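# Return the grip85 gripper to the empty stand slot

## Task

Put the adaptive gripper, tool 'grip85', into the slot on the tool stand that has no tool in it, and leave it completely seated there; a tool that is only partly seated counts as a failure.

## Robot and tools

Robot: one arm whose end carries a tool changer. The changer face's centre is the tracked point (end_effector_position); the face's z axis points away from the arm. Two tools exist: grip50 and grip85 (the adaptive gripper). Check tool_id in the result (grip50, grip85 or none) to see what is mounted. Both grippers close along the face's x axis. With grip85 on, its grip point sits about 173 mm out along face z when closed (13 mm less when fully open).

Frame: every pose, velocity and target is in the scene frame. Origin is on the table top under the arm base, +z up, +y to the left when looking along +x. Positions in metres, orientation as a quaternion with w first (qw, qx, qy, qz). Printed poses may be off by a few cm at long reach.

The 14-number row (used by execute_actions and move): x, y, z, qw, qx, qy, qz, lock, grip50_position, grip50_force_limit, grip50_speed, grip85_position, grip85_force_limit, grip85_speed. The first seven are an absolute pose goal for the changer face in the scene frame, not an offset. The last seven each lie in -1 to 1. lock: positive locks the changer onto a plate at its face, negative unlocks, 0 keeps the previous lock command. grip85_position +1 is fully open (85 mm); pads meet near -0.8; -1 closes until blocked. To leave the tools alone, resend the six gripper numbers you sent last, since 0 is a real command. Always resend the wanted quaternion rather than copying the reported one, which drifts.

execute_actions: actions is a list of actions; each action is a list of 1 to 15 rows, each row applied for one 1/30 s step, the last row held to fill 15 steps (0.5 s). An action is refused if its target lies more than 0.6 m from the changer face along any face axis. Empty list returns state and images. cameras picks cam_head_left, cam_head_right, cam_wrist (omit or ["all"] for all, [] for none).

move: target is one 14-number row or a list of up to 15 rows (same tool numbers in each). Straight-line path at speed m/s (0.002 to 3.6, default 0.25; rotation up to twice that in rad/s). blend (m) rounds corners in a list. stop_force (3 to 120 N) ends the path when the wrist sensor feels that much push against the motion; zero (default true) rezeros first. blocking=false returns after 0.5 s while the move continues (not allowed with stop_force). Result adds a move: line: done (within 3 mm and 2 degrees), off_target, moving, held or fault, plus limits (paced = pose clipped, held = steps withheld). Done does not prove there is no contact. Avoid paths near the arm's own base; they can flip the shoulder posture.

wait: seconds 0 to 10, arm keeps its last command. stop: brakes a running move. zoom_image: camera plus region [x0, y0, x1, y1] in pixels, at most 504 by 504. zero_wrist_force: no arguments, tares the wrist sensor. finished_scene: scene number 1 to 3; ends the scene irreversibly.

Result lines: changer pose and velocities, Hand target (where the arm is actually being sent; command the rest next time), Tool commands, joint positions/torques, Wrist force and torque in the face's own axes (plus the peak since last shown), tool readings (n/a while a tool starts up), plate_near, locked, unlocked, in_stand, unlock_refused.

Stand geometry: slots are 180 mm apart. A hung plate sits in a fork whose arms lie 40 to 70 mm either side of the slot centre along face x, reach 45 mm toward the open side, and have tops 18 mm below the plate's face, with 10 mm stops. The plate only fits with the face's -y axis toward the fork's open side.

Stowing order: hold the face square to the slot, with -y facing the open side. Approach level at about 20 mm (between 10 and 30) above the seated height, at least 110 mm out on the open side. Slide in along face +y, then lower gently until in_stand reads 1. Keep still, send lock -1 and wait until unlocked reads 1, then back out (reverse of pickup: lift slightly, withdraw along -y). Seating should put the face centre within about 1 mm of the slot centre; check with the cameras and zoom. The tool must remain seated after the arm leaves.

Hazards: the arm is stiff; commanding even slightly past a firm contact can fault it. A joint torque over its limit (wrist joints 26.6 N m) or an outside force around 150 N stops the arm for 10 s. Move slowly near the stand, use small stop_force for contact, and omit stop_force when backing off a contact. Do not knock tools or anything off the table; do not slam or drop. Unlock is ignored unless in_stand is 1. Orientation commands are clipped to 32 degrees from the current one per step. Motors heat when holding stretched poses or pushing into unreachable targets; at 85 °C the brakes set for 30 s or more. Simulation time keeps running while you think.

Each tool is called by a JSON object that holds its "name" and its "arguments".

## Session

{"name": "execute_actions", "arguments": {"actions": []}}

Scene clock: 0.00 s.
end_effector_position=(+0.4465, -0.4524, +0.2181) locked=0 unlocked=1 plate_near=0 in_stand=0 unlock_refused=0 tool_id=none grip50_position_measured=n/a grip50_object_status=n/a grip85_position_measured=n/a grip85_object_status=n/a end_effector_quat_wxyz=(+0.336, +0.718, -0.151, -0.590)
Joint positions: [-0.734 -0.689 1.074 -0.569 -2.655 0.555]
Joint velocities: within noise
Joint torques (N m): no reading
Motor temperatures (°C): [36 26 29 41 35 40]
Wrist force (N): no reading
Wrist torque (N m): no reading
Wrist force, peak (N): no reading
Hand target: +0.4465, -0.4524, +0.2181; +0.336, +0.718, -0.151, -0.590
Tool commands: tool/lock=+0.0 tool/grip50_position=+1.0 tool/grip50_force_limit=+1.0 tool/grip50_speed=+1.0 tool/grip85_position=+1.0 tool/grip85_force_limit=+1.0 tool/grip85_speed=+1.0

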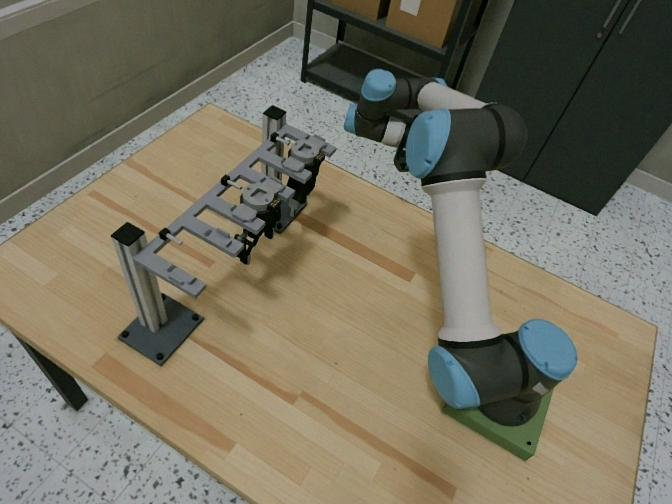

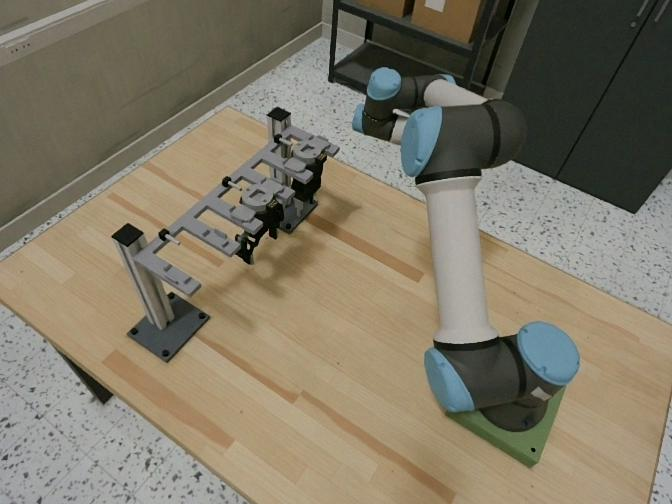

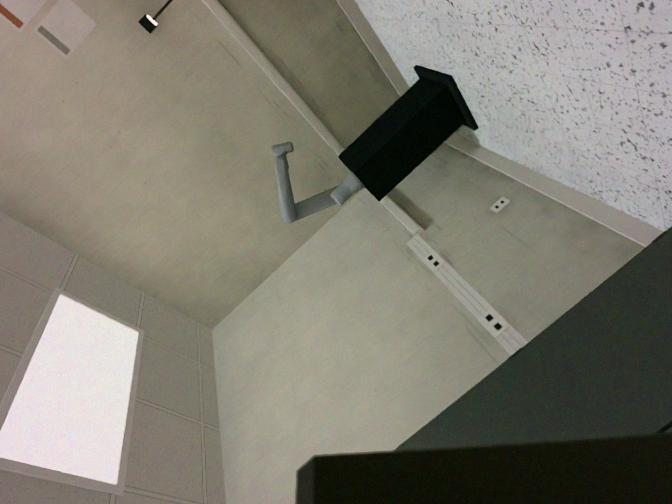

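{"name": "zoom_image", "arguments": {"camera": "cam_head_left", "region": [100, 90, 350, 370]}}

{"name": "zoom_image", "arguments": {"camera": "cam_head_right", "region": [200, 100, 350, 270]}}

Scaled by 1.800 from the camera's 672x504 image, which has a finer 960x720 frame.

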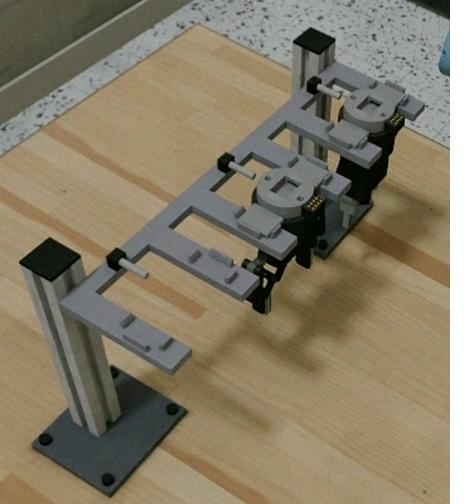

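Scaled by 2.965 from the camera's 672x504 image, which has a finer 960x720 frame.

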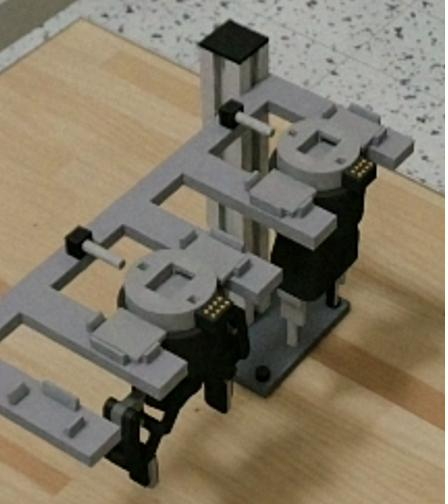

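{"name": "move", "arguments": {"target": [[0.42,-0.40,0.45,0.336,0.718,-0.151,-0.590,0,1,1,1,1,1,1],[0.48,-0.1,0.50,0,0.7071,0.7071,0,0,1,1,1,1,1,1],[0.55,0.048,0.48,0,0.7071,0.7071,0,0,1,1,1,1,1,1]], "speed": [0.25,0.4,0.25], "blend": 0.03}}

Scene clock: 46.27 s.
end_effector_position=(+0.5500, +0.0479, +0.4800) locked=0 unlocked=1 plate_near=0 in_stand=0 unlock_refused=0 tool_id=none grip50_position_measured=n/a grip50_object_status=n/a grip85_position_measured=n/a grip85_object_status=n/a end_effector_quat_wxyz=(+0.000, +0.707, +0.707, +0.000)
Joint positions: [-0.12 -1.476 1.437 -1.536 -1.561 -1.739]
Joint velocities: within noise
Joint torques (N m): [6.81 -35.52 -24.83 -2.64 -0.45 1.1]
Motor temperatures (°C): [35 26 29 40 34 40]
Wrist force (N): [2.5 -0.3 -3.1]
Wrist torque (N m): [-0.73 -0.15 -0.54]
Wrist force, peak (N): [6.8 1.5 -2.2]
Hand target: +0.5500, +0.0480, +0.4800; +0.000, +0.707, +0.707, +0.000
Off the commanded pose: 0.000 m, 0 deg.
move: done
camera_calibration:
cam_wrist: T_world_to_cam=[[0.0310209, 0.998502, 0.0450721, -0.0733402], [0.937041, -0.0447451, 0.34634, -0.628239], [0.347838, 0.0314906, -0.937026, 0.299052], [0, 0, 0, 1]] pos_world=[0.486939, 0.0357024, 0.501109]

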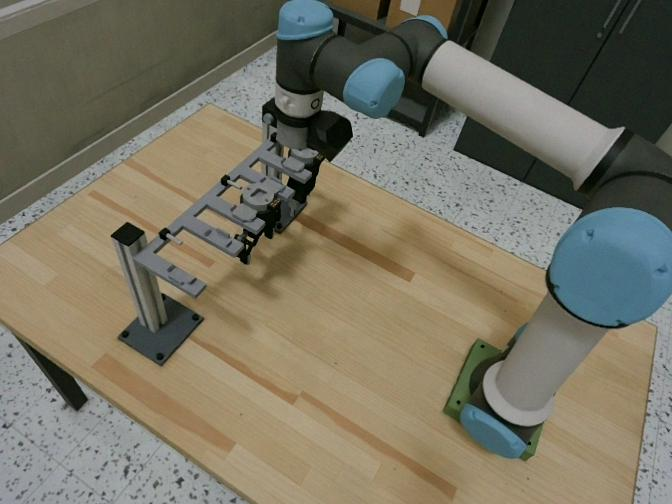

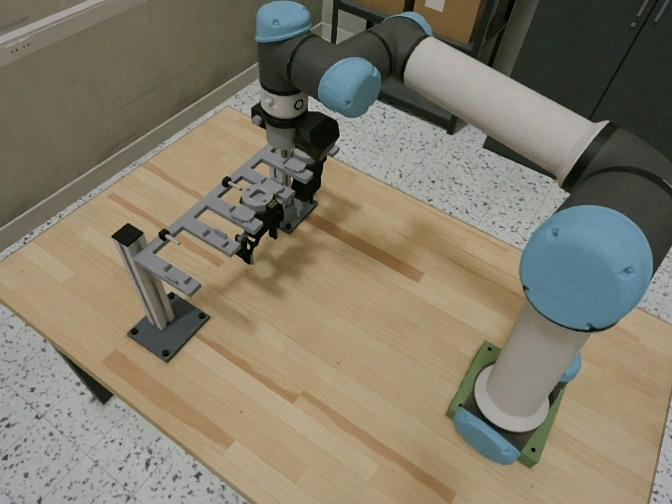

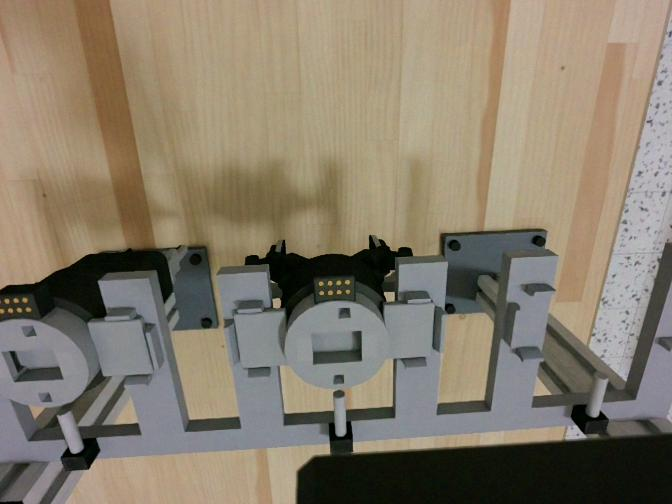

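{"name": "zoom_image", "arguments": {"camera": "cam_wrist", "region": [210, 240, 460, 460]}}

{"name": "zoom_image", "arguments": {"camera": "cam_wrist", "region": [422, 240, 672, 460]}}

{"name": "zoom_image", "arguments": {"camera": "cam_wrist", "region": [0, 240, 250, 460]}}

Scaled by 2.016 from the camera's 672x504 image, which has a finer 960x720 frame.

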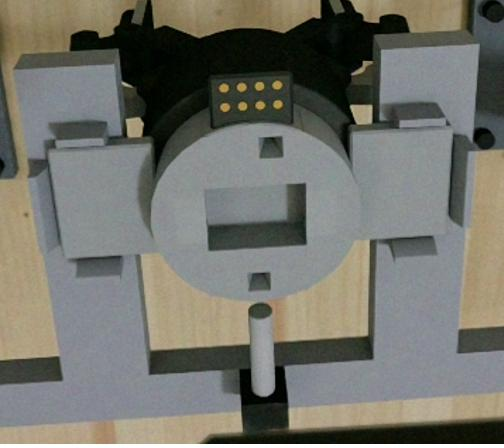

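Scaled by 2.016 from the camera's 672x504 image, which has a finer 960x720 frame.

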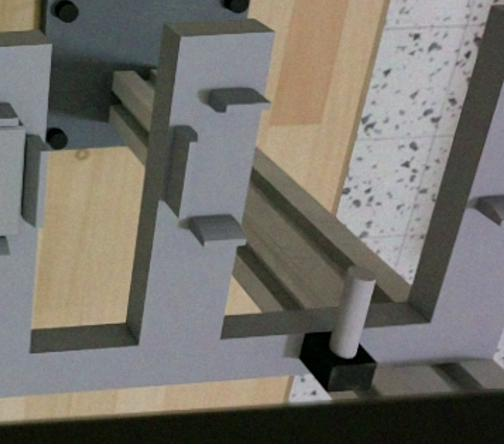

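Scaled by 2.016 from the camera's 672x504 image, which has a finer 960x720 frame.

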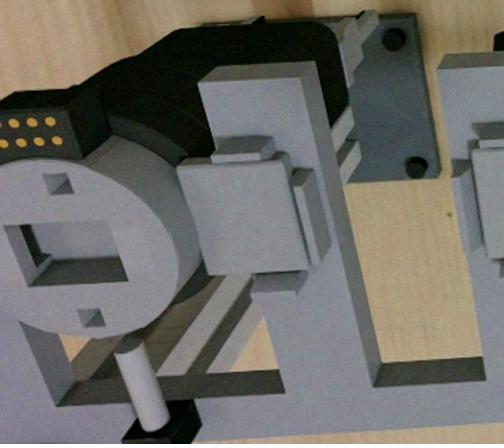

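{"name": "move", "arguments": {"target": [0.6166,0.2227,0.40,0,0.7023,0.7119,0,0,1,1,1,1,1,1], "speed": 0.3, "cameras": ["cam_wrist"]}}

{"name": "zoom_image", "arguments": {"camera": "cam_wrist", "region": [84, 0, 588, 504]}}

{"name": "move", "arguments": {"target": [0.6214,-0.1373,0.40,0,0.7023,0.7119,0,0,1,1,1,1,1,1], "speed": 0.3, "cameras": ["cam_wrist"]}}

{"name": "zoom_image", "arguments": {"camera": "cam_wrist", "region": [84, 0, 588, 504]}}

{"name": "move", "arguments": {"target": [0.619,0.0427,0.40,0,0.7023,0.7119,0,0,1,1,1,1,1,1], "speed": 0.3, "cameras": ["cam_wrist"]}}

{"name": "zoom_image", "arguments": {"camera": "cam_wrist", "region": [84, 0, 588, 504]}}

Scene clock: 99.03 s.
end_effector_position=(+0.6165, +0.2226, +0.4001) locked=0 unlocked=1 plate_near=0 in_stand=0 unlock_refused=0 tool_id=none grip50_position_measured=n/a grip50_object_status=n/a grip85_position_measured=n/a grip85_object_status=n/a end_effector_quat_wxyz=(+0.000, +0.702, +0.712, +0.000)
Joint positions: [0.183 -1.217 1.315 -1.676 -1.562 -1.45]
Joint velocities: within noise
Joint torques (N m): [6.4 -38.23 -29.17 -4.05 -0.52 0.02]
Motor temperatures (°C): [35 27 29 40 34 39]
Wrist force (N): [2.6 -1.0 -2.6]
Wrist torque (N m): [-0.78 -0.18 -0.57]
Wrist force, peak (N): [7.1 0.8 -0.5]
Hand target: +0.6166, +0.2227, +0.4000; +0.000, +0.702, +0.712, +0.000
Off the commanded pose: 0.000 m, 0 deg.
move: done
camera_calibration:
cam_wrist: T_world_to_cam=[[0.0175188, 0.998829, 0.0451075, -0.237971], [0.937522, -0.0320891, 0.346444, -0.65824], [0.347486, 0.03622, -0.936986, 0.194594], [0, 0, 0, 1]] pos_world=[0.553664, 0.209522, 0.421109]
Images, in order (width x height): cam_wrist 672x504.

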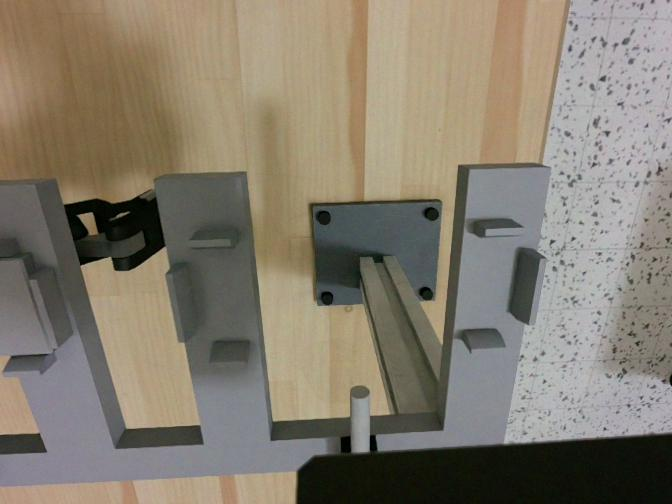

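Scaled by 1.000.

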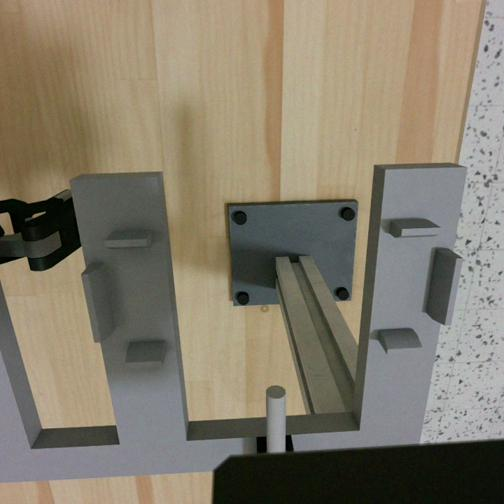

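Scene clock: 100.73 s.
end_effector_position=(+0.6214, -0.1372, +0.3999) locked=0 unlocked=1 plate_near=0 in_stand=0 unlock_refused=0 tool_id=none grip50_position_measured=n/a grip50_object_status=n/a grip85_position_measured=n/a grip85_object_status=n/a end_effector_quat_wxyz=(+0.000, +0.702, +0.712, +0.000)
Joint positions: [-0.389 -1.256 1.376 -1.692 -1.56 -2.021]
Joint velocities: within noise
Joint torques (N m): [-9.98 -54.68 -23.19 -4.29 1.03 -1.28]
Motor temperatures (°C): [35 27 29 40 34 39]
Wrist force (N): [2.7 -0.9 -2.2]
Wrist torque (N m): [-0.75 -0.15 -0.59]
Wrist force, peak (N): [7.7 -1.1 -2.9]
Hand target: +0.6214, -0.1373, +0.4000; +0.000, +0.702, +0.712, +0.000
Off the commanded pose: 0.000 m, 0 deg.
move: done
camera_calibration:
cam_wrist: T_world_to_cam=[[0.0177666, 0.998815, 0.0453082, 0.121102], [0.937551, -0.0323874, 0.346336, -0.67436], [0.347393, 0.0363255, -0.937016, 0.205909], [0, 0, 0, 1]] pos_world=[0.558564, -0.150279, 0.421009]
Images, in order (width x height): cam_wrist 672x504.

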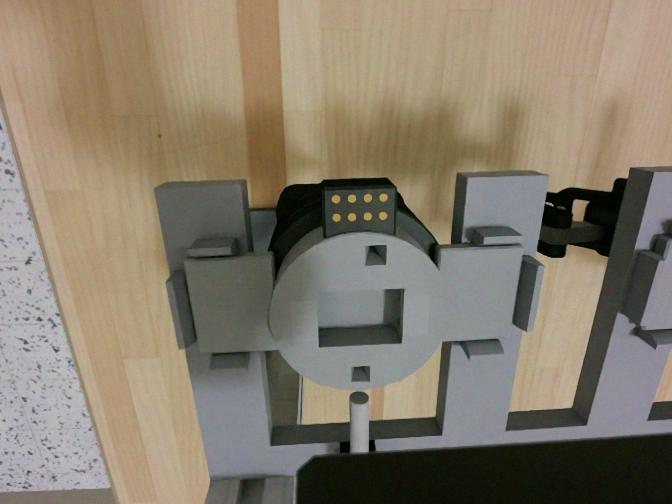

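Scaled by 1.000.

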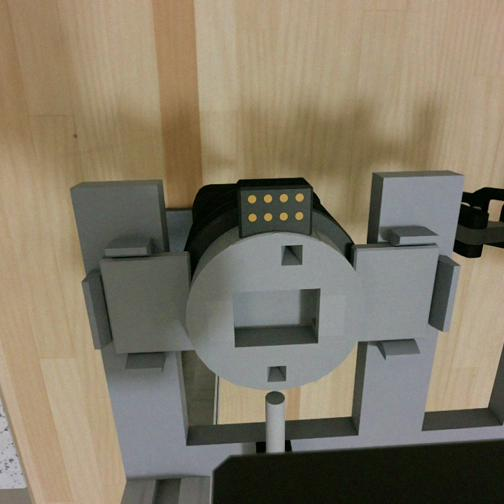

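Scene clock: 101.83 s.
end_effector_position=(+0.6190, +0.0426, +0.4000) locked=0 unlocked=1 plate_near=0 in_stand=0 unlock_refused=0 tool_id=none grip50_position_measured=n/a grip50_object_status=n/a grip85_position_measured=n/a grip85_object_status=n/a end_effector_quat_wxyz=(+0.000, +0.702, +0.712, +0.000)
Joint positions: [-0.108 -1.299 1.429 -1.705 -1.561 -1.741]
Joint velocities: within noise
Joint torques (N m): [9.27 -47.68 -19.24 -2.46 -0.64 1.22]
Motor temperatures (°C): [35 27 29 40 34 39]
Wrist force (N): [2.6 -0.6 -2.8]
Wrist torque (N m): [-0.75 -0.14 -0.58]
Wrist force, peak (N): [7.6 -0.6 -2.9]
Hand target: +0.6190, +0.0427, +0.4000; +0.000, +0.702, +0.712, +0.000
Off the commanded pose: 0.000 m, 0 deg.
move: done
camera_calibration:
cam_wrist: T_world_to_cam=[[0.0175182, 0.998829, 0.0451058, -0.0582249], [0.937554, -0.0320845, 0.346357, -0.666341], [0.347398, 0.0362216, -0.937018, 0.200307], [0, 0, 0, 1]] pos_world=[0.556164, 0.029522, 0.421109]
Images, in order (width x height): cam_wrist 672x504.

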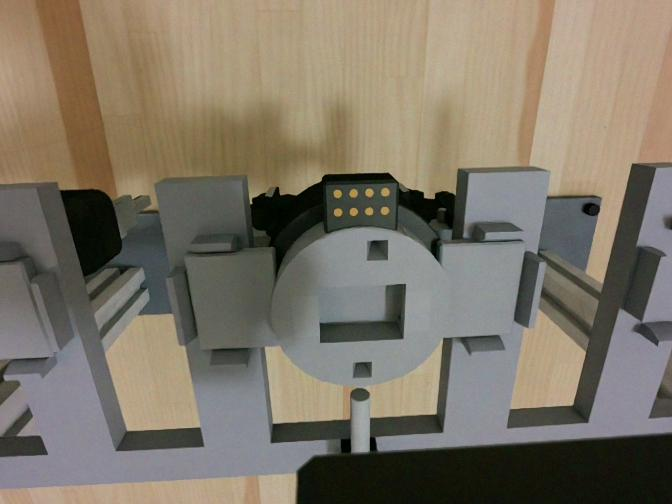

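Scaled by 1.000.

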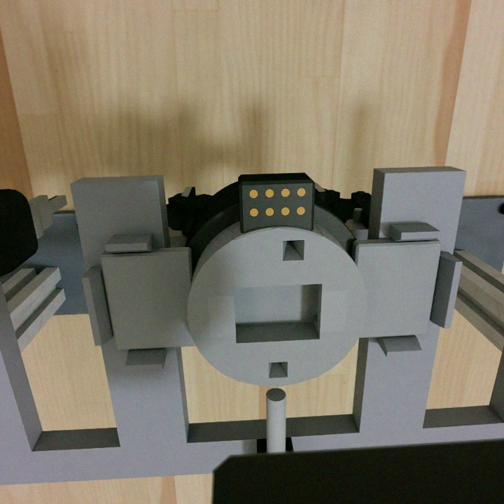

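{"name": "move", "arguments": {"target": [0.6205,0.0434,0.365,0,0.7003,0.7138,0,0,1,1,1,1,1,1], "speed": 0.3, "cameras": ["cam_wrist"]}}

{"name": "zoom_image", "arguments": {"camera": "cam_wrist", "region": [210, 200, 510, 500]}}

{"name": "move", "arguments": {"target": [0.6205,0.0434,0.365,0,-0.0095,0.99995,0,0,1,1,1,1,1,1], "speed": 0.4, "cameras": ["cam_wrist"]}}

{"name": "zoom_image", "arguments": {"camera": "cam_wrist", "region": [210, 200, 510, 500]}}

{"name": "move", "arguments": {"target": [[0.6205,0.0434,0.365,0,0.7003,0.7138,0,0,1,1,1,1,1,1],[0.6205,0.0434,0.365,0,1,0.0096,0,0,1,1,1,1,1,1]], "speed": 0.4, "cameras": ["cam_wrist"]}}

{"name": "zoom_image", "arguments": {"camera": "cam_wrist", "region": [210, 200, 510, 500]}}

{"name": "move", "arguments": {"target": [0.6205,0.0434,0.365,0,0.7003,0.7138,0,0,1,1,1,1,1,1], "speed": 0.4, "cameras": []}}

Scene clock: 136.13 s.
end_effector_position=(+0.6205, +0.0434, +0.3648) locked=0 unlocked=1 plate_near=0 in_stand=0 unlock_refused=0 tool_id=none grip50_position_measured=n/a grip50_object_status=n/a grip85_position_measured=n/a grip85_object_status=n/a end_effector_quat_wxyz=(+0.000, +0.700, +0.714, +0.000)
Joint positions: [-0.106 -1.28 1.495 -1.79 -1.561 -1.744]
Joint velocities: within noise
Joint torques (N m): [4.62 -56.01 -33.9 -1.77 1.2 -1.73]
Motor temperatures (°C): [35 27 29 40 34 39]
Wrist force (N): [2.7 -0.2 -2.9]
Wrist torque (N m): [-0.74 -0.19 -0.59]
Wrist force, peak (N): [2.9 -0.5 -4.3]
Hand target: +0.6205, +0.0434, +0.3650; +0.000, +0.700, +0.714, +0.000
Off the commanded pose: 0.000 m, 0 deg.
move: done
camera_calibration:
cam_wrist: T_world_to_cam=[[0.0120234, 0.998904, 0.0452339, -0.0541582], [0.937791, -0.0269628, 0.346151, -0.655756], [0.346992, 0.038258, -0.937088, 0.166973], [0, 0, 0, 1]] pos_world=[0.557675, 0.0300298, 0.385909]
Images, in order (width x height): cam_wrist 672x504.

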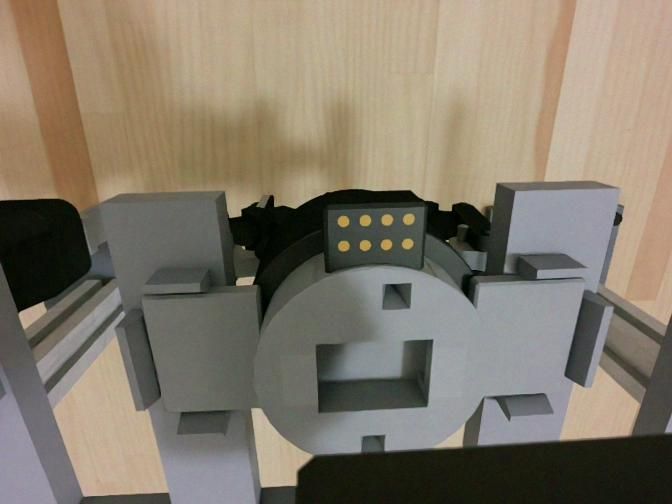

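Scaled by 1.680 from the camera's 672x504 image, which has a finer 960x720 frame.

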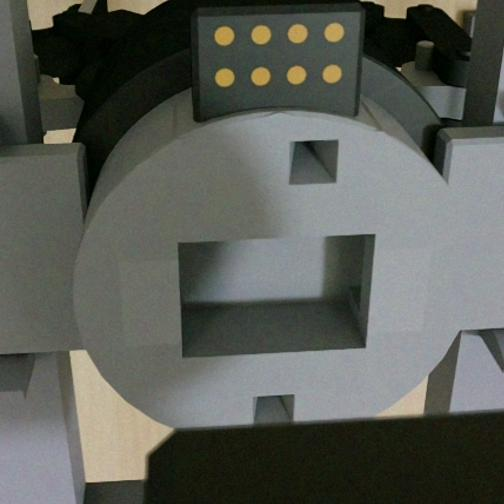

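Scene clock: 138.63 s.
end_effector_position=(+0.6205, +0.0434, +0.3650) locked=0 unlocked=1 plate_near=0 in_stand=0 unlock_refused=0 tool_id=none grip50_position_measured=n/a grip50_object_status=n/a grip85_position_measured=n/a grip85_object_status=n/a end_effector_quat_wxyz=(+0.000, -0.009, +1.000, +0.000)
Joint positions: [-0.106 -1.28 1.495 -1.79 -1.561 -3.314]
Joint velocities: within noise
Joint torques (N m): [-7.98 -54.72 -21.87 -2.49 1.88 -2.41]
Motor temperatures (°C): [35 27 29 40 34 39]
Wrist force (N): [2.7 -0.9 -2.7]
Wrist torque (N m): [-0.76 -0.20 -0.61]
Wrist force, peak (N): [2.9 -0.9 -2.9]
Hand target: +0.6205, +0.0434, +0.3650; +0.000, -0.010, +1.000, +0.000
Off the commanded pose: 0.000 m, 0 deg.
move: done
camera_calibration:
cam_wrist: T_world_to_cam=[[-0.998904, 0.0124896, 0.0451009, 0.616005], [0.0273656, 0.937676, 0.346433, -0.132892], [-0.0379632, 0.347287, -0.93699, 0.392591], [0, 0, 0, 1]] pos_world=[0.633871, -0.0194262, 0.386109]
Images, in order (width x height): cam_wrist 672x504.

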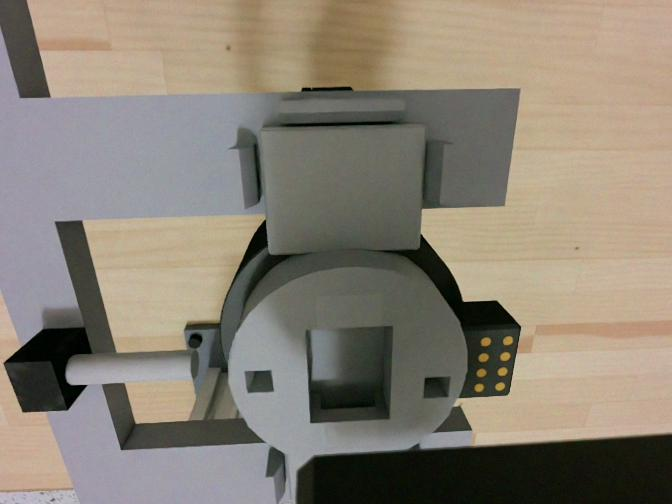

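Scaled by 1.680 from the camera's 672x504 image, which has a finer 960x720 frame.

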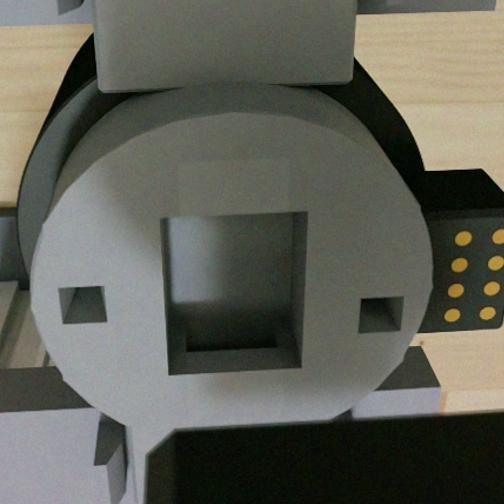

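Scene clock: 143.27 s.
end_effector_position=(+0.6205, +0.0434, +0.3650) locked=0 unlocked=1 plate_near=0 in_stand=0 unlock_refused=0 tool_id=none grip50_position_measured=n/a grip50_object_status=n/a grip85_position_measured=n/a grip85_object_status=n/a end_effector_quat_wxyz=(+0.000, +1.000, +0.010, +0.000)
Joint positions: [-0.106 -1.281 1.495 -1.79 -1.561 -0.174]
Joint velocities: within noise
Joint torques (N m): [7.3 -39.06 -32.92 -3.71 -2.05 2.34]
Motor temperatures (°C): [35 27 29 40 34 39]
Wrist force (N): [2.7 -1.0 -2.8]
Wrist torque (N m): [-0.80 -0.21 -0.59]
Wrist force, peak (N): [2.9 -0.7 -3.0]
Hand target: +0.6205, +0.0434, +0.3650; +0.000, +1.000, +0.010, +0.000
Off the commanded pose: 0.000 m, 0 deg.
move: done
camera_calibration:
cam_wrist: T_world_to_cam=[[0.998908, -0.0116938, 0.0452225, -0.622586], [-0.0266621, -0.937685, 0.346463, -0.0179823], [0.038353, -0.34729, -0.936973, 0.375383], [0, 0, 0, 1]] pos_world=[0.60703, 0.106225, 0.386109]
Images, in order (width x height): cam_wrist 672x504.

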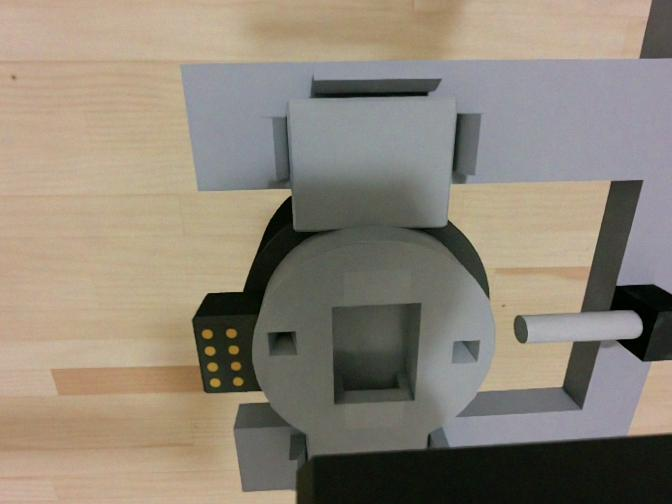

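Scaled by 1.680 from the camera's 672x504 image, which has a finer 960x720 frame.

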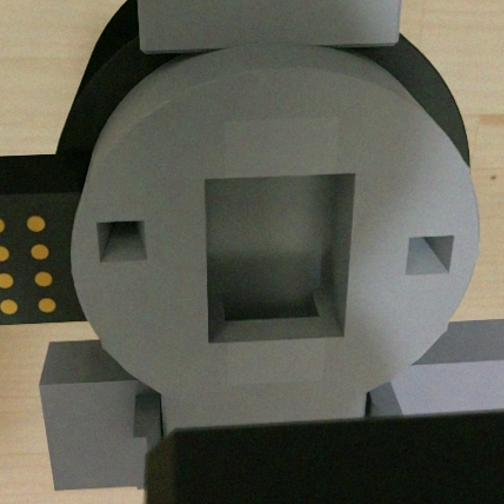

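Scene clock: 145.77 s.
end_effector_position=(+0.6205, +0.0434, +0.3650) locked=0 unlocked=1 plate_near=0 in_stand=0 unlock_refused=0 tool_id=none grip50_position_measured=n/a grip50_object_status=n/a grip85_position_measured=n/a grip85_object_status=n/a end_effector_quat_wxyz=(+0.000, +0.700, +0.714, +0.000)
Joint positions: [-0.106 -1.28 1.495 -1.79 -1.561 -1.744]
Joint velocities: within noise
Joint torques (N m): [-8.37 -40 -21.94 -2.5 1.91 -2.43]
Motor temperatures (°C): [35 27 29 40 34 39]
Wrist force (N): [2.8 -0.3 -3.0]
Wrist torque (N m): [-0.75 -0.18 -0.59]
Wrist force, peak (N): [2.7 -0.7 -3.3]
Hand target: +0.6205, +0.0434, +0.3650; +0.000, +0.700, +0.714, +0.000
Off the commanded pose: 0.000 m, 0 deg.
move: done
No camera images: "cameras" was empty.

{"name": "move", "arguments": {"target": [0.6237,0.0465,0.365,0,0.7003,0.7138,0,0,1,1,1,1,1,1], "speed": 0.2, "cameras": ["cam_wrist"]}}

{"name": "zoom_image", "arguments": {"camera": "cam_wrist", "region": [210, 200, 510, 500]}}

Scene clock: 163.57 s.
end_effector_position=(+0.6237, +0.0465, +0.3650) locked=0 unlocked=1 plate_near=0 in_stand=0 unlock_refused=0 tool_id=none grip50_position_measured=n/a grip50_object_status=n/a grip85_position_measured=n/a grip85_object_status=n/a end_effector_quat_wxyz=(+0.000, +0.700, +0.714, +0.000)
Joint positions: [-0.1 -1.272 1.484 -1.787 -1.561 -1.738]
Joint velocities: within noise
Joint torques (N m): [0.14 -43.13 -23.67 -2.33 -1.86 1.05]
Motor temperatures (°C): [35 27 29 40 34 39]
Wrist force (N): [2.7 -0.1 -3.1]
Wrist torque (N m): [-0.72 -0.19 -0.58]
Wrist force, peak (N): [3.2 -0.3 -3.1]
Hand target: +0.6237, +0.0465, +0.3650; +0.000, +0.700, +0.714, +0.000
Off the commanded pose: 0.000 m, 0 deg.
move: done
camera_calibration:
cam_wrist: T_world_to_cam=[[0.0121383, 0.998905, 0.0451796, -0.0573458], [0.93768, -0.0270637, 0.346445, -0.65879], [0.347288, 0.0381588, -0.936982, 0.165728], [0, 0, 0, 1]] pos_world=[0.560874, 0.0331297, 0.386109]
Images, in order (width x height): cam_wrist 672x504.

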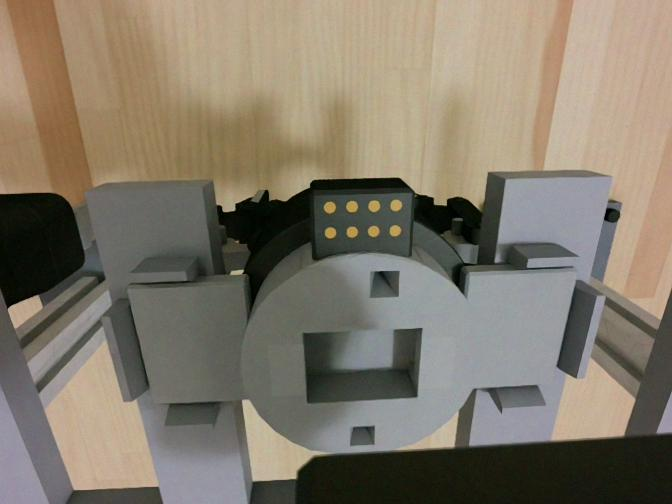

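Scaled by 1.680 from the camera's 672x504 image, which has a finer 960x720 frame.

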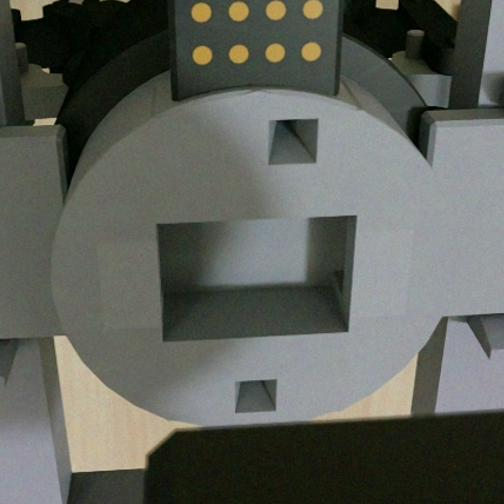

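{"name": "move", "arguments": {"target": [0.6236,0.0464,0.318,0,0.7003,0.7138,0,0,1,1,1,1,1,1], "speed": 0.1, "cameras": []}}

{"name": "move", "arguments": {"target": [0.6236,0.0464,0.292,0,0.7003,0.7138,0,0,1,1,1,1,1,1], "speed": 0.01, "stop_force": 8}}

Scene clock: 171.03 s.
end_effector_position=(+0.6236, +0.0464, +0.3179) locked=0 unlocked=1 plate_near=0 in_stand=0 unlock_refused=0 tool_id=none grip50_position_measured=n/a grip50_object_status=n/a grip85_position_measured=n/a grip85_object_status=n/a end_effector_quat_wxyz=(+0.000, +0.700, +0.714, +0.000)
Joint positions: [-0.099 -1.243 1.569 -1.901 -1.561 -1.738]
Joint velocities: within noise
Joint torques (N m): [6.7 -57.06 -27.46 -3.76 -1.27 1.92]
Motor temperatures (°C): [35 27 29 40 34 39]
Wrist force (N): [2.8 -0.8 -2.9]
Wrist torque (N m): [-0.77 -0.17 -0.60]
Wrist force, peak (N): [2.7 -0.2 -5.7]
Hand target: +0.6236, +0.0464, +0.3180; +0.000, +0.700, +0.714, +0.000
Off the commanded pose: 0.000 m, 0 deg.
move: done
No camera images: "cameras" was empty.

Scene clock: 173.83 s.
end_effector_position=(+0.6236, +0.0464, +0.3009) locked=0 unlocked=1 plate_near=1 in_stand=1 unlock_refused=0 tool_id=none grip50_position_measured=n/a grip50_object_status=n/a grip85_position_measured=n/a grip85_object_status=n/a end_effector_quat_wxyz=(+0.000, +0.700, +0.714, +0.000)
Joint positions: [-0.099 -1.229 1.596 -1.942 -1.561 -1.737]
Joint velocities: within noise
Joint torques (N m): [2.3 -53.93 -29.55 -1.4 0.74 1.37]
Motor temperatures (°C): [35 27 29 40 34 39]
Wrist force (N): [3.1 0.6 -7.5]
Wrist torque (N m): [-0.87 -0.15 -0.59]
Wrist force, peak (N): [4.8 -6.7 -23.5]
Hand target: +0.6236, +0.0464, +0.3009; +0.000, +0.700, +0.714, +0.000
Off the commanded pose: 0.009 m, 0 deg.
move: contact
camera_calibration:
cam_wrist: T_world_to_cam=[[0.012041, 0.998908, 0.0451431, -0.0542781], [0.937648, -0.0269634, 0.346538, -0.636472], [0.347377, 0.0381556, -0.936949, 0.105552], [0, 0, 0, 1]] pos_world=[0.560774, 0.03303, 0.321909]

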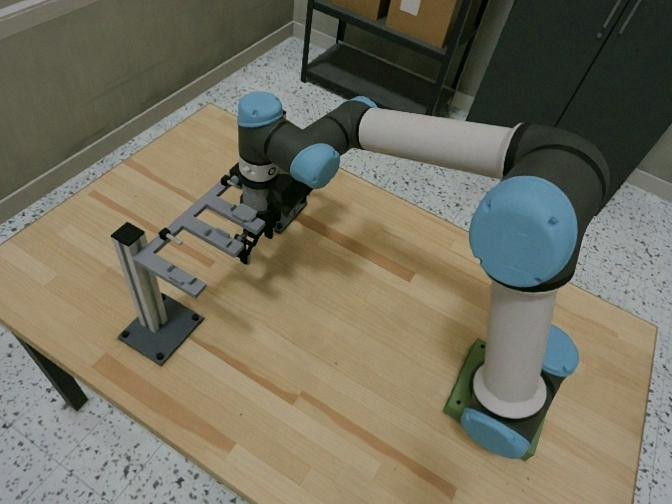

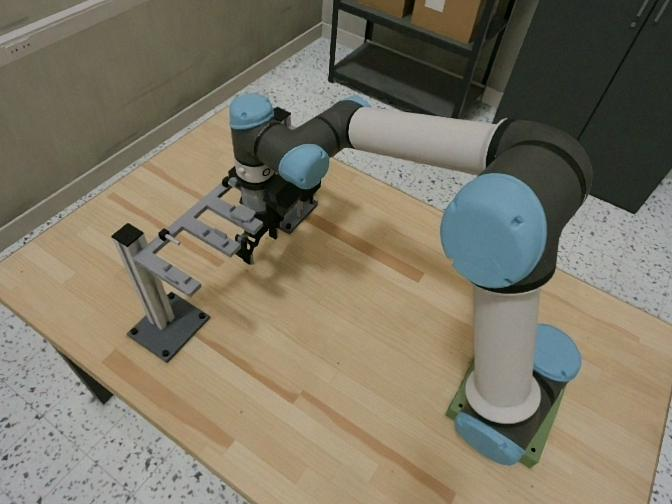

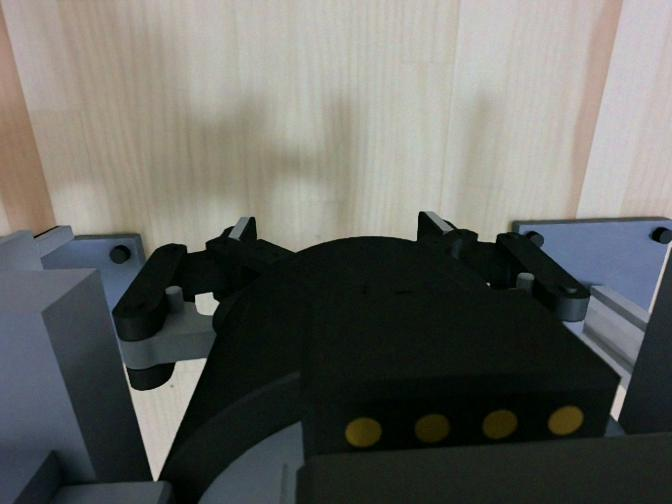

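{"name": "execute_actions", "arguments": {"actions": [[[0.6236,0.0464,0.3009,0,0.7003,0.7138,0,1,1,1,1,1,1,1]],[[0.6236,0.0464,0.3009,0,0.7003,0.7138,0,1,1,1,1,1,1,1]]], "cameras": []}}

{"name": "wait", "arguments": {"seconds": 4, "cameras": []}}

Scene clock: 178.83 s.
end_effector_position=(+0.6236, +0.0464, +0.3010) locked=1 unlocked=0 plate_near=1 in_stand=1 unlock_refused=0 tool_id=grip85 grip50_position_measured=n/a grip50_object_status=n/a grip85_position_measured=n/a grip85_object_status=n/a end_effector_quat_wxyz=(+0.000, +0.700, +0.714, +0.000)
Joint positions: [-0.099 -1.229 1.596 -1.942 -1.561 -1.737]
Joint velocities: within noise
Joint torques (N m): [-7.81 -49.98 -26.23 -3.95 1.42 -1.46]
Motor temperatures (°C): [35 27 29 40 34 39]
Wrist force (N): [2.8 0.6 -13.9]
Wrist torque (N m): [-0.96 0.42 -0.53]
Wrist force, peak (N): [2.7 -0.9 -16.5]
Hand target: +0.6236, +0.0464, +0.3009; +0.000, +0.700, +0.714, +0.000
Tool commands: tool/lock=+0.0 tool/grip50_position=+1.0 tool/grip50_force_limit=+1.0 tool/grip50_speed=+1.0 tool/grip85_position=+1.0 tool/grip85_force_limit=+1.0 tool/grip85_speed=+1.0
Off the commanded pose: 0.000 m, 0 deg.
Step readings (end_effector_position):
0: (+0.6236, +0.0464, +0.3009)
1: (+0.6236, +0.0464, +0.3009)
2: (+0.6236, +0.0464, +0.3009)
4: (+0.6236, +0.0464, +0.3009)
8: (+0.6236, +0.0464, +0.3009)
15: (+0.6236, +0.0464, +0.3009)
16: (+0.6236, +0.0464, +0.3009)
17: (+0.6236, +0.0464, +0.3009)
19: (+0.6236, +0.0464, +0.3009)
23: (+0.6236, +0.0464, +0.3009)
30: (+0.6236, +0.0464, +0.3010)
No camera images: "cameras" was empty.

Scene clock: 182.83 s.
end_effector_position=(+0.6236, +0.0464, +0.3009) locked=1 unlocked=0 plate_near=1 in_stand=1 unlock_refused=0 tool_id=grip85 grip50_position_measured=n/a grip50_object_status=n/a grip85_position_measured=3 grip85_object_status=3 end_effector_quat_wxyz=(+0.000, +0.700, +0.714, +0.000)
Joint positions: [-0.099 -1.229 1.596 -1.942 -1.561 -1.737]
Joint velocities: within noise
Joint torques (N m): [0.08 -35.38 -18.33 -2.62 1.03 -2.38]
Motor temperatures (°C): [35 27 29 40 34 39]
Wrist force (N): [2.5 -0.3 -18.4]
Wrist torque (N m): [-1.01 0.65 -0.58]
Wrist force, peak (N): [2.4 -0.4 -18.6]
Hand target: +0.6236, +0.0464, +0.3009; +0.000, +0.700, +0.714, +0.000
Tool commands: tool/lock=+0.0 tool/grip50_position=+1.0 tool/grip50_force_limit=+1.0 tool/grip50_speed=+1.0 tool/grip85_position=+1.0 tool/grip85_force_limit=+1.0 tool/grip85_speed=+1.0
Off the commanded pose: 0.000 m, 0 deg.
wait: 4.00 s; at rest by 0.17 s
No camera images: "cameras" was empty.

{"name": "move", "arguments": {"target": [[0.6236,0.0464,0.323,0,0.7003,0.7138,0,0,1,1,1,1,1,1],[0.4886,0.0438,0.323,0,0.7003,0.7138,0,0,1,1,1,1,1,1]], "speed": [0.05,0.15], "cameras": ["cam_wrist","cam_head_left"]}}

Scene clock: 195.57 s.
end_effector_position=(+0.4887, +0.0437, +0.3230) locked=1 unlocked=0 plate_near=1 in_stand=0 unlock_refused=0 tool_id=grip85 grip50_position_measured=n/a grip50_object_status=n/a grip85_position_measured=3 grip85_object_status=3 end_effector_quat_wxyz=(+0.000, +0.700, +0.714, +0.000)
Joint positions: [-0.147 -1.559 1.936 -1.951 -1.561 -1.785]
Joint velocities: within noise
Joint torques (N m): [7.17 -45.59 -23.41 -3.07 2.17 2.25]
Motor temperatures (°C): [35 27 29 40 34 39]
Wrist force (N): [3.0 -0.3 -3.0]
Wrist torque (N m): [-0.72 -0.21 -0.58]
Wrist force, peak (N): [2.4 -0.7 -18.7]
Hand target: +0.4886, +0.0438, +0.3230; +0.000, +0.700, +0.714, +0.000
Off the commanded pose: 0.000 m, 0 deg.
move: done
camera_calibration:
cam_wrist: T_world_to_cam=[[0.0121383, 0.998905, 0.0451796, -0.0510127], [0.93768, -0.0270637, 0.346445, -0.517728], [0.347288, 0.0381588, -0.936982, 0.173366], [0, 0, 0, 1]] pos_world=[0.425874, 0.0303297, 0.344109]
Images, in order (width x height): cam_head_left 672x504, cam_wrist 672x504.

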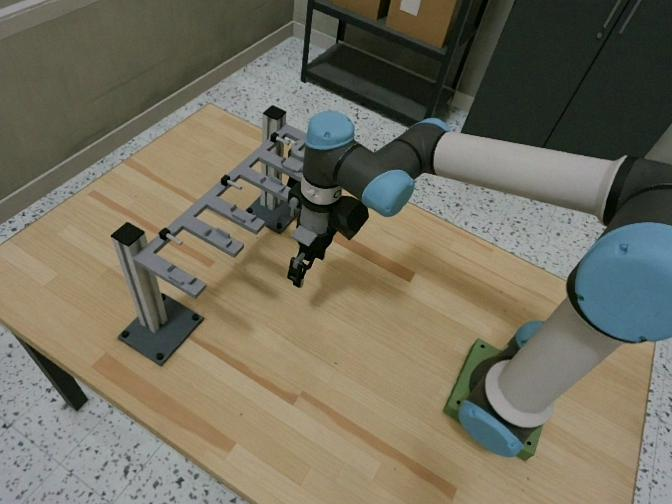

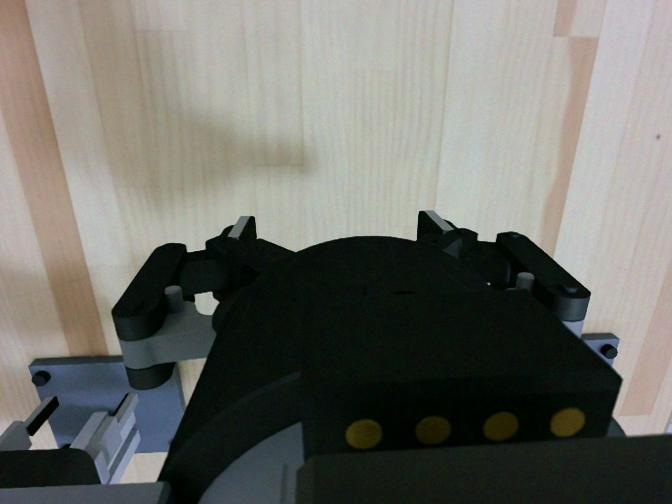

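Over to the empty slot.

{"name": "move", "arguments": {"target": [[0.4850,0.2240,0.323,0,0.7003,0.7138,0,0,1,1,1,1,1,1],[0.6200,0.2266,0.323,0,0.7003,0.7138,0,0,1,1,1,1,1,1]], "speed": [0.2,0.1]}}

{"name": "move", "arguments": {"target": [0.6200,0.2266,0.299,0,0.7003,0.7138,0,0,1,1,1,1,1,1], "speed": 0.015, "stop_force": 20}}

Scene clock: 201.47 s.
end_effector_position=(+0.6200, +0.2265, +0.3229) locked=1 unlocked=0 plate_near=1 in_stand=0 unlock_refused=0 tool_id=grip85 grip50_position_measured=n/a grip50_object_status=n/a grip85_position_measured=3 grip85_object_status=3 end_effector_quat_wxyz=(+0.000, +0.700, +0.714, +0.000)
Joint positions: [0.19 -1.169 1.449 -1.857 -1.562 -1.449]
Joint velocities: within noise
Joint torques (N m): [6.71 -59.06 -40.37 -5.4 1.42 1.92]
Motor temperatures (°C): [35 27 29 40 34 39]
Wrist force (N): [2.6 -0.8 -2.8]
Wrist torque (N m): [-0.78 -0.18 -0.57]
Wrist force, peak (N): [9.0 -1.9 -3.0]
Hand target: +0.6200, +0.2266, +0.3230; +0.000, +0.700, +0.714, +0.000
Off the commanded pose: 0.000 m, 0 deg.
move: done
camera_calibration:
cam_wrist: T_world_to_cam=[[0.0120511, 0.998908, 0.0451392, -0.23514], [0.937725, -0.0269631, 0.346329, -0.635871], [0.347168, 0.0381546, -0.937026, 0.12078], [0, 0, 0, 1]] pos_world=[0.557175, 0.21313, 0.344009]

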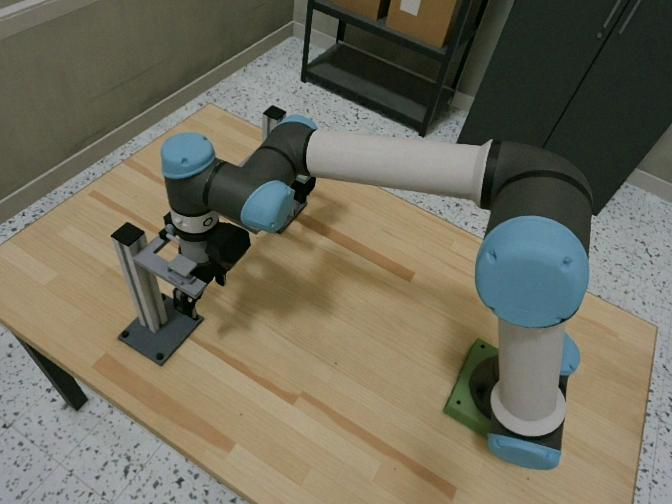

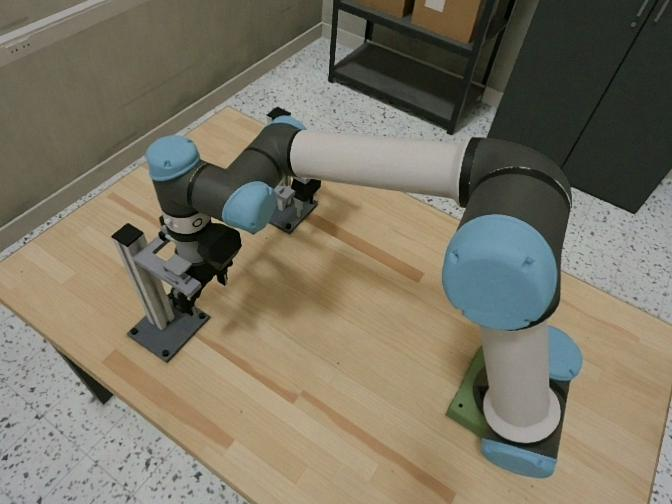

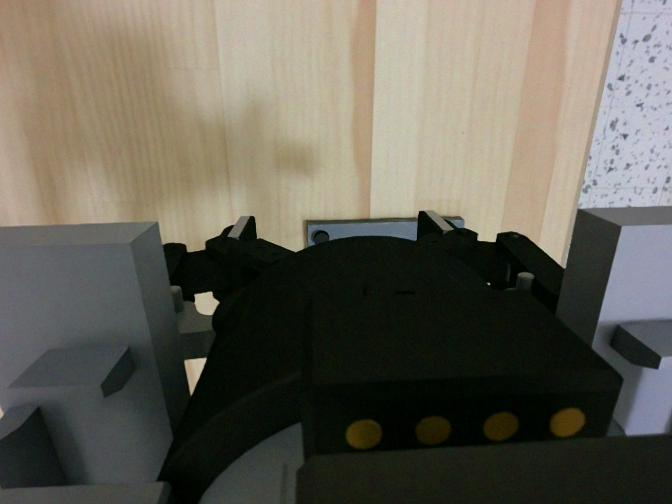

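Scene clock: 204.03 s.
end_effector_position=(+0.6200, +0.2266, +0.3010) locked=1 unlocked=0 plate_near=1 in_stand=1 unlock_refused=0 tool_id=grip85 grip50_position_measured=n/a grip50_object_status=n/a grip85_position_measured=3 grip85_object_status=3 end_effector_quat_wxyz=(+0.000, +0.700, +0.714, +0.000)
Joint positions: [0.19 -1.153 1.485 -1.909 -1.562 -1.448]
Joint velocities: within noise
Joint torques (N m): [3.68 -56.97 -27.98 -2.42 -1.85 0.73]
Motor temperatures (°C): [35 27 29 40 34 39]
Wrist force (N): [4.2 3.8 -21.5]
Wrist torque (N m): [-1.18 0.91 -0.36]
Wrist force, peak (N): [0.4 -7.0 -40.9]
Hand target: +0.6200, +0.2266, +0.3010; +0.000, +0.700, +0.714, +0.000
Off the commanded pose: 0.002 m, 0 deg.
move: contact
camera_calibration:
cam_wrist: T_world_to_cam=[[0.0120881, 0.998901, 0.0452758, -0.23431], [0.937571, -0.0270621, 0.346739, -0.628273], [0.347583, 0.0382578, -0.936868, 0.0998585], [0, 0, 0, 1]] pos_world=[0.557174, 0.21323, 0.32201]

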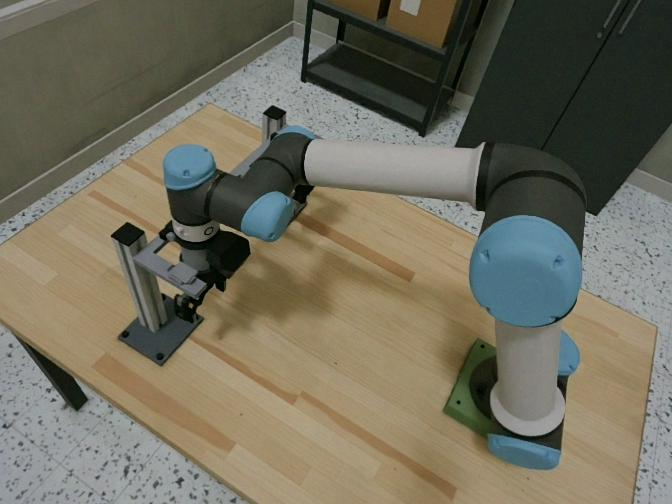

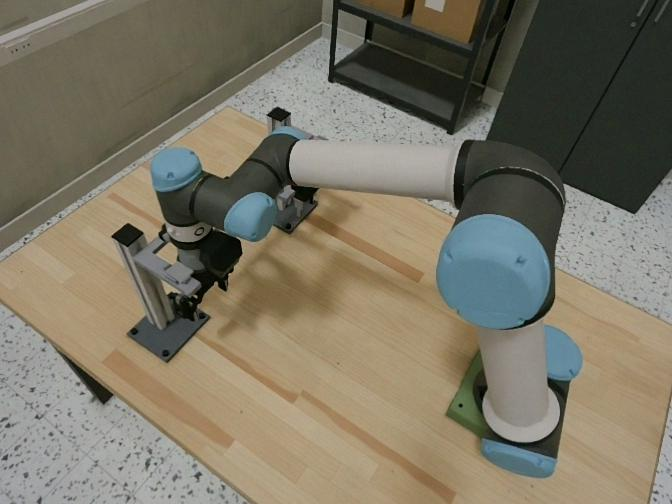

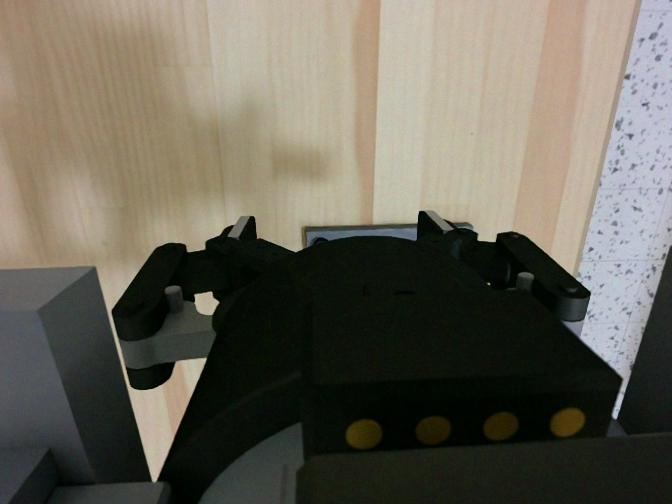

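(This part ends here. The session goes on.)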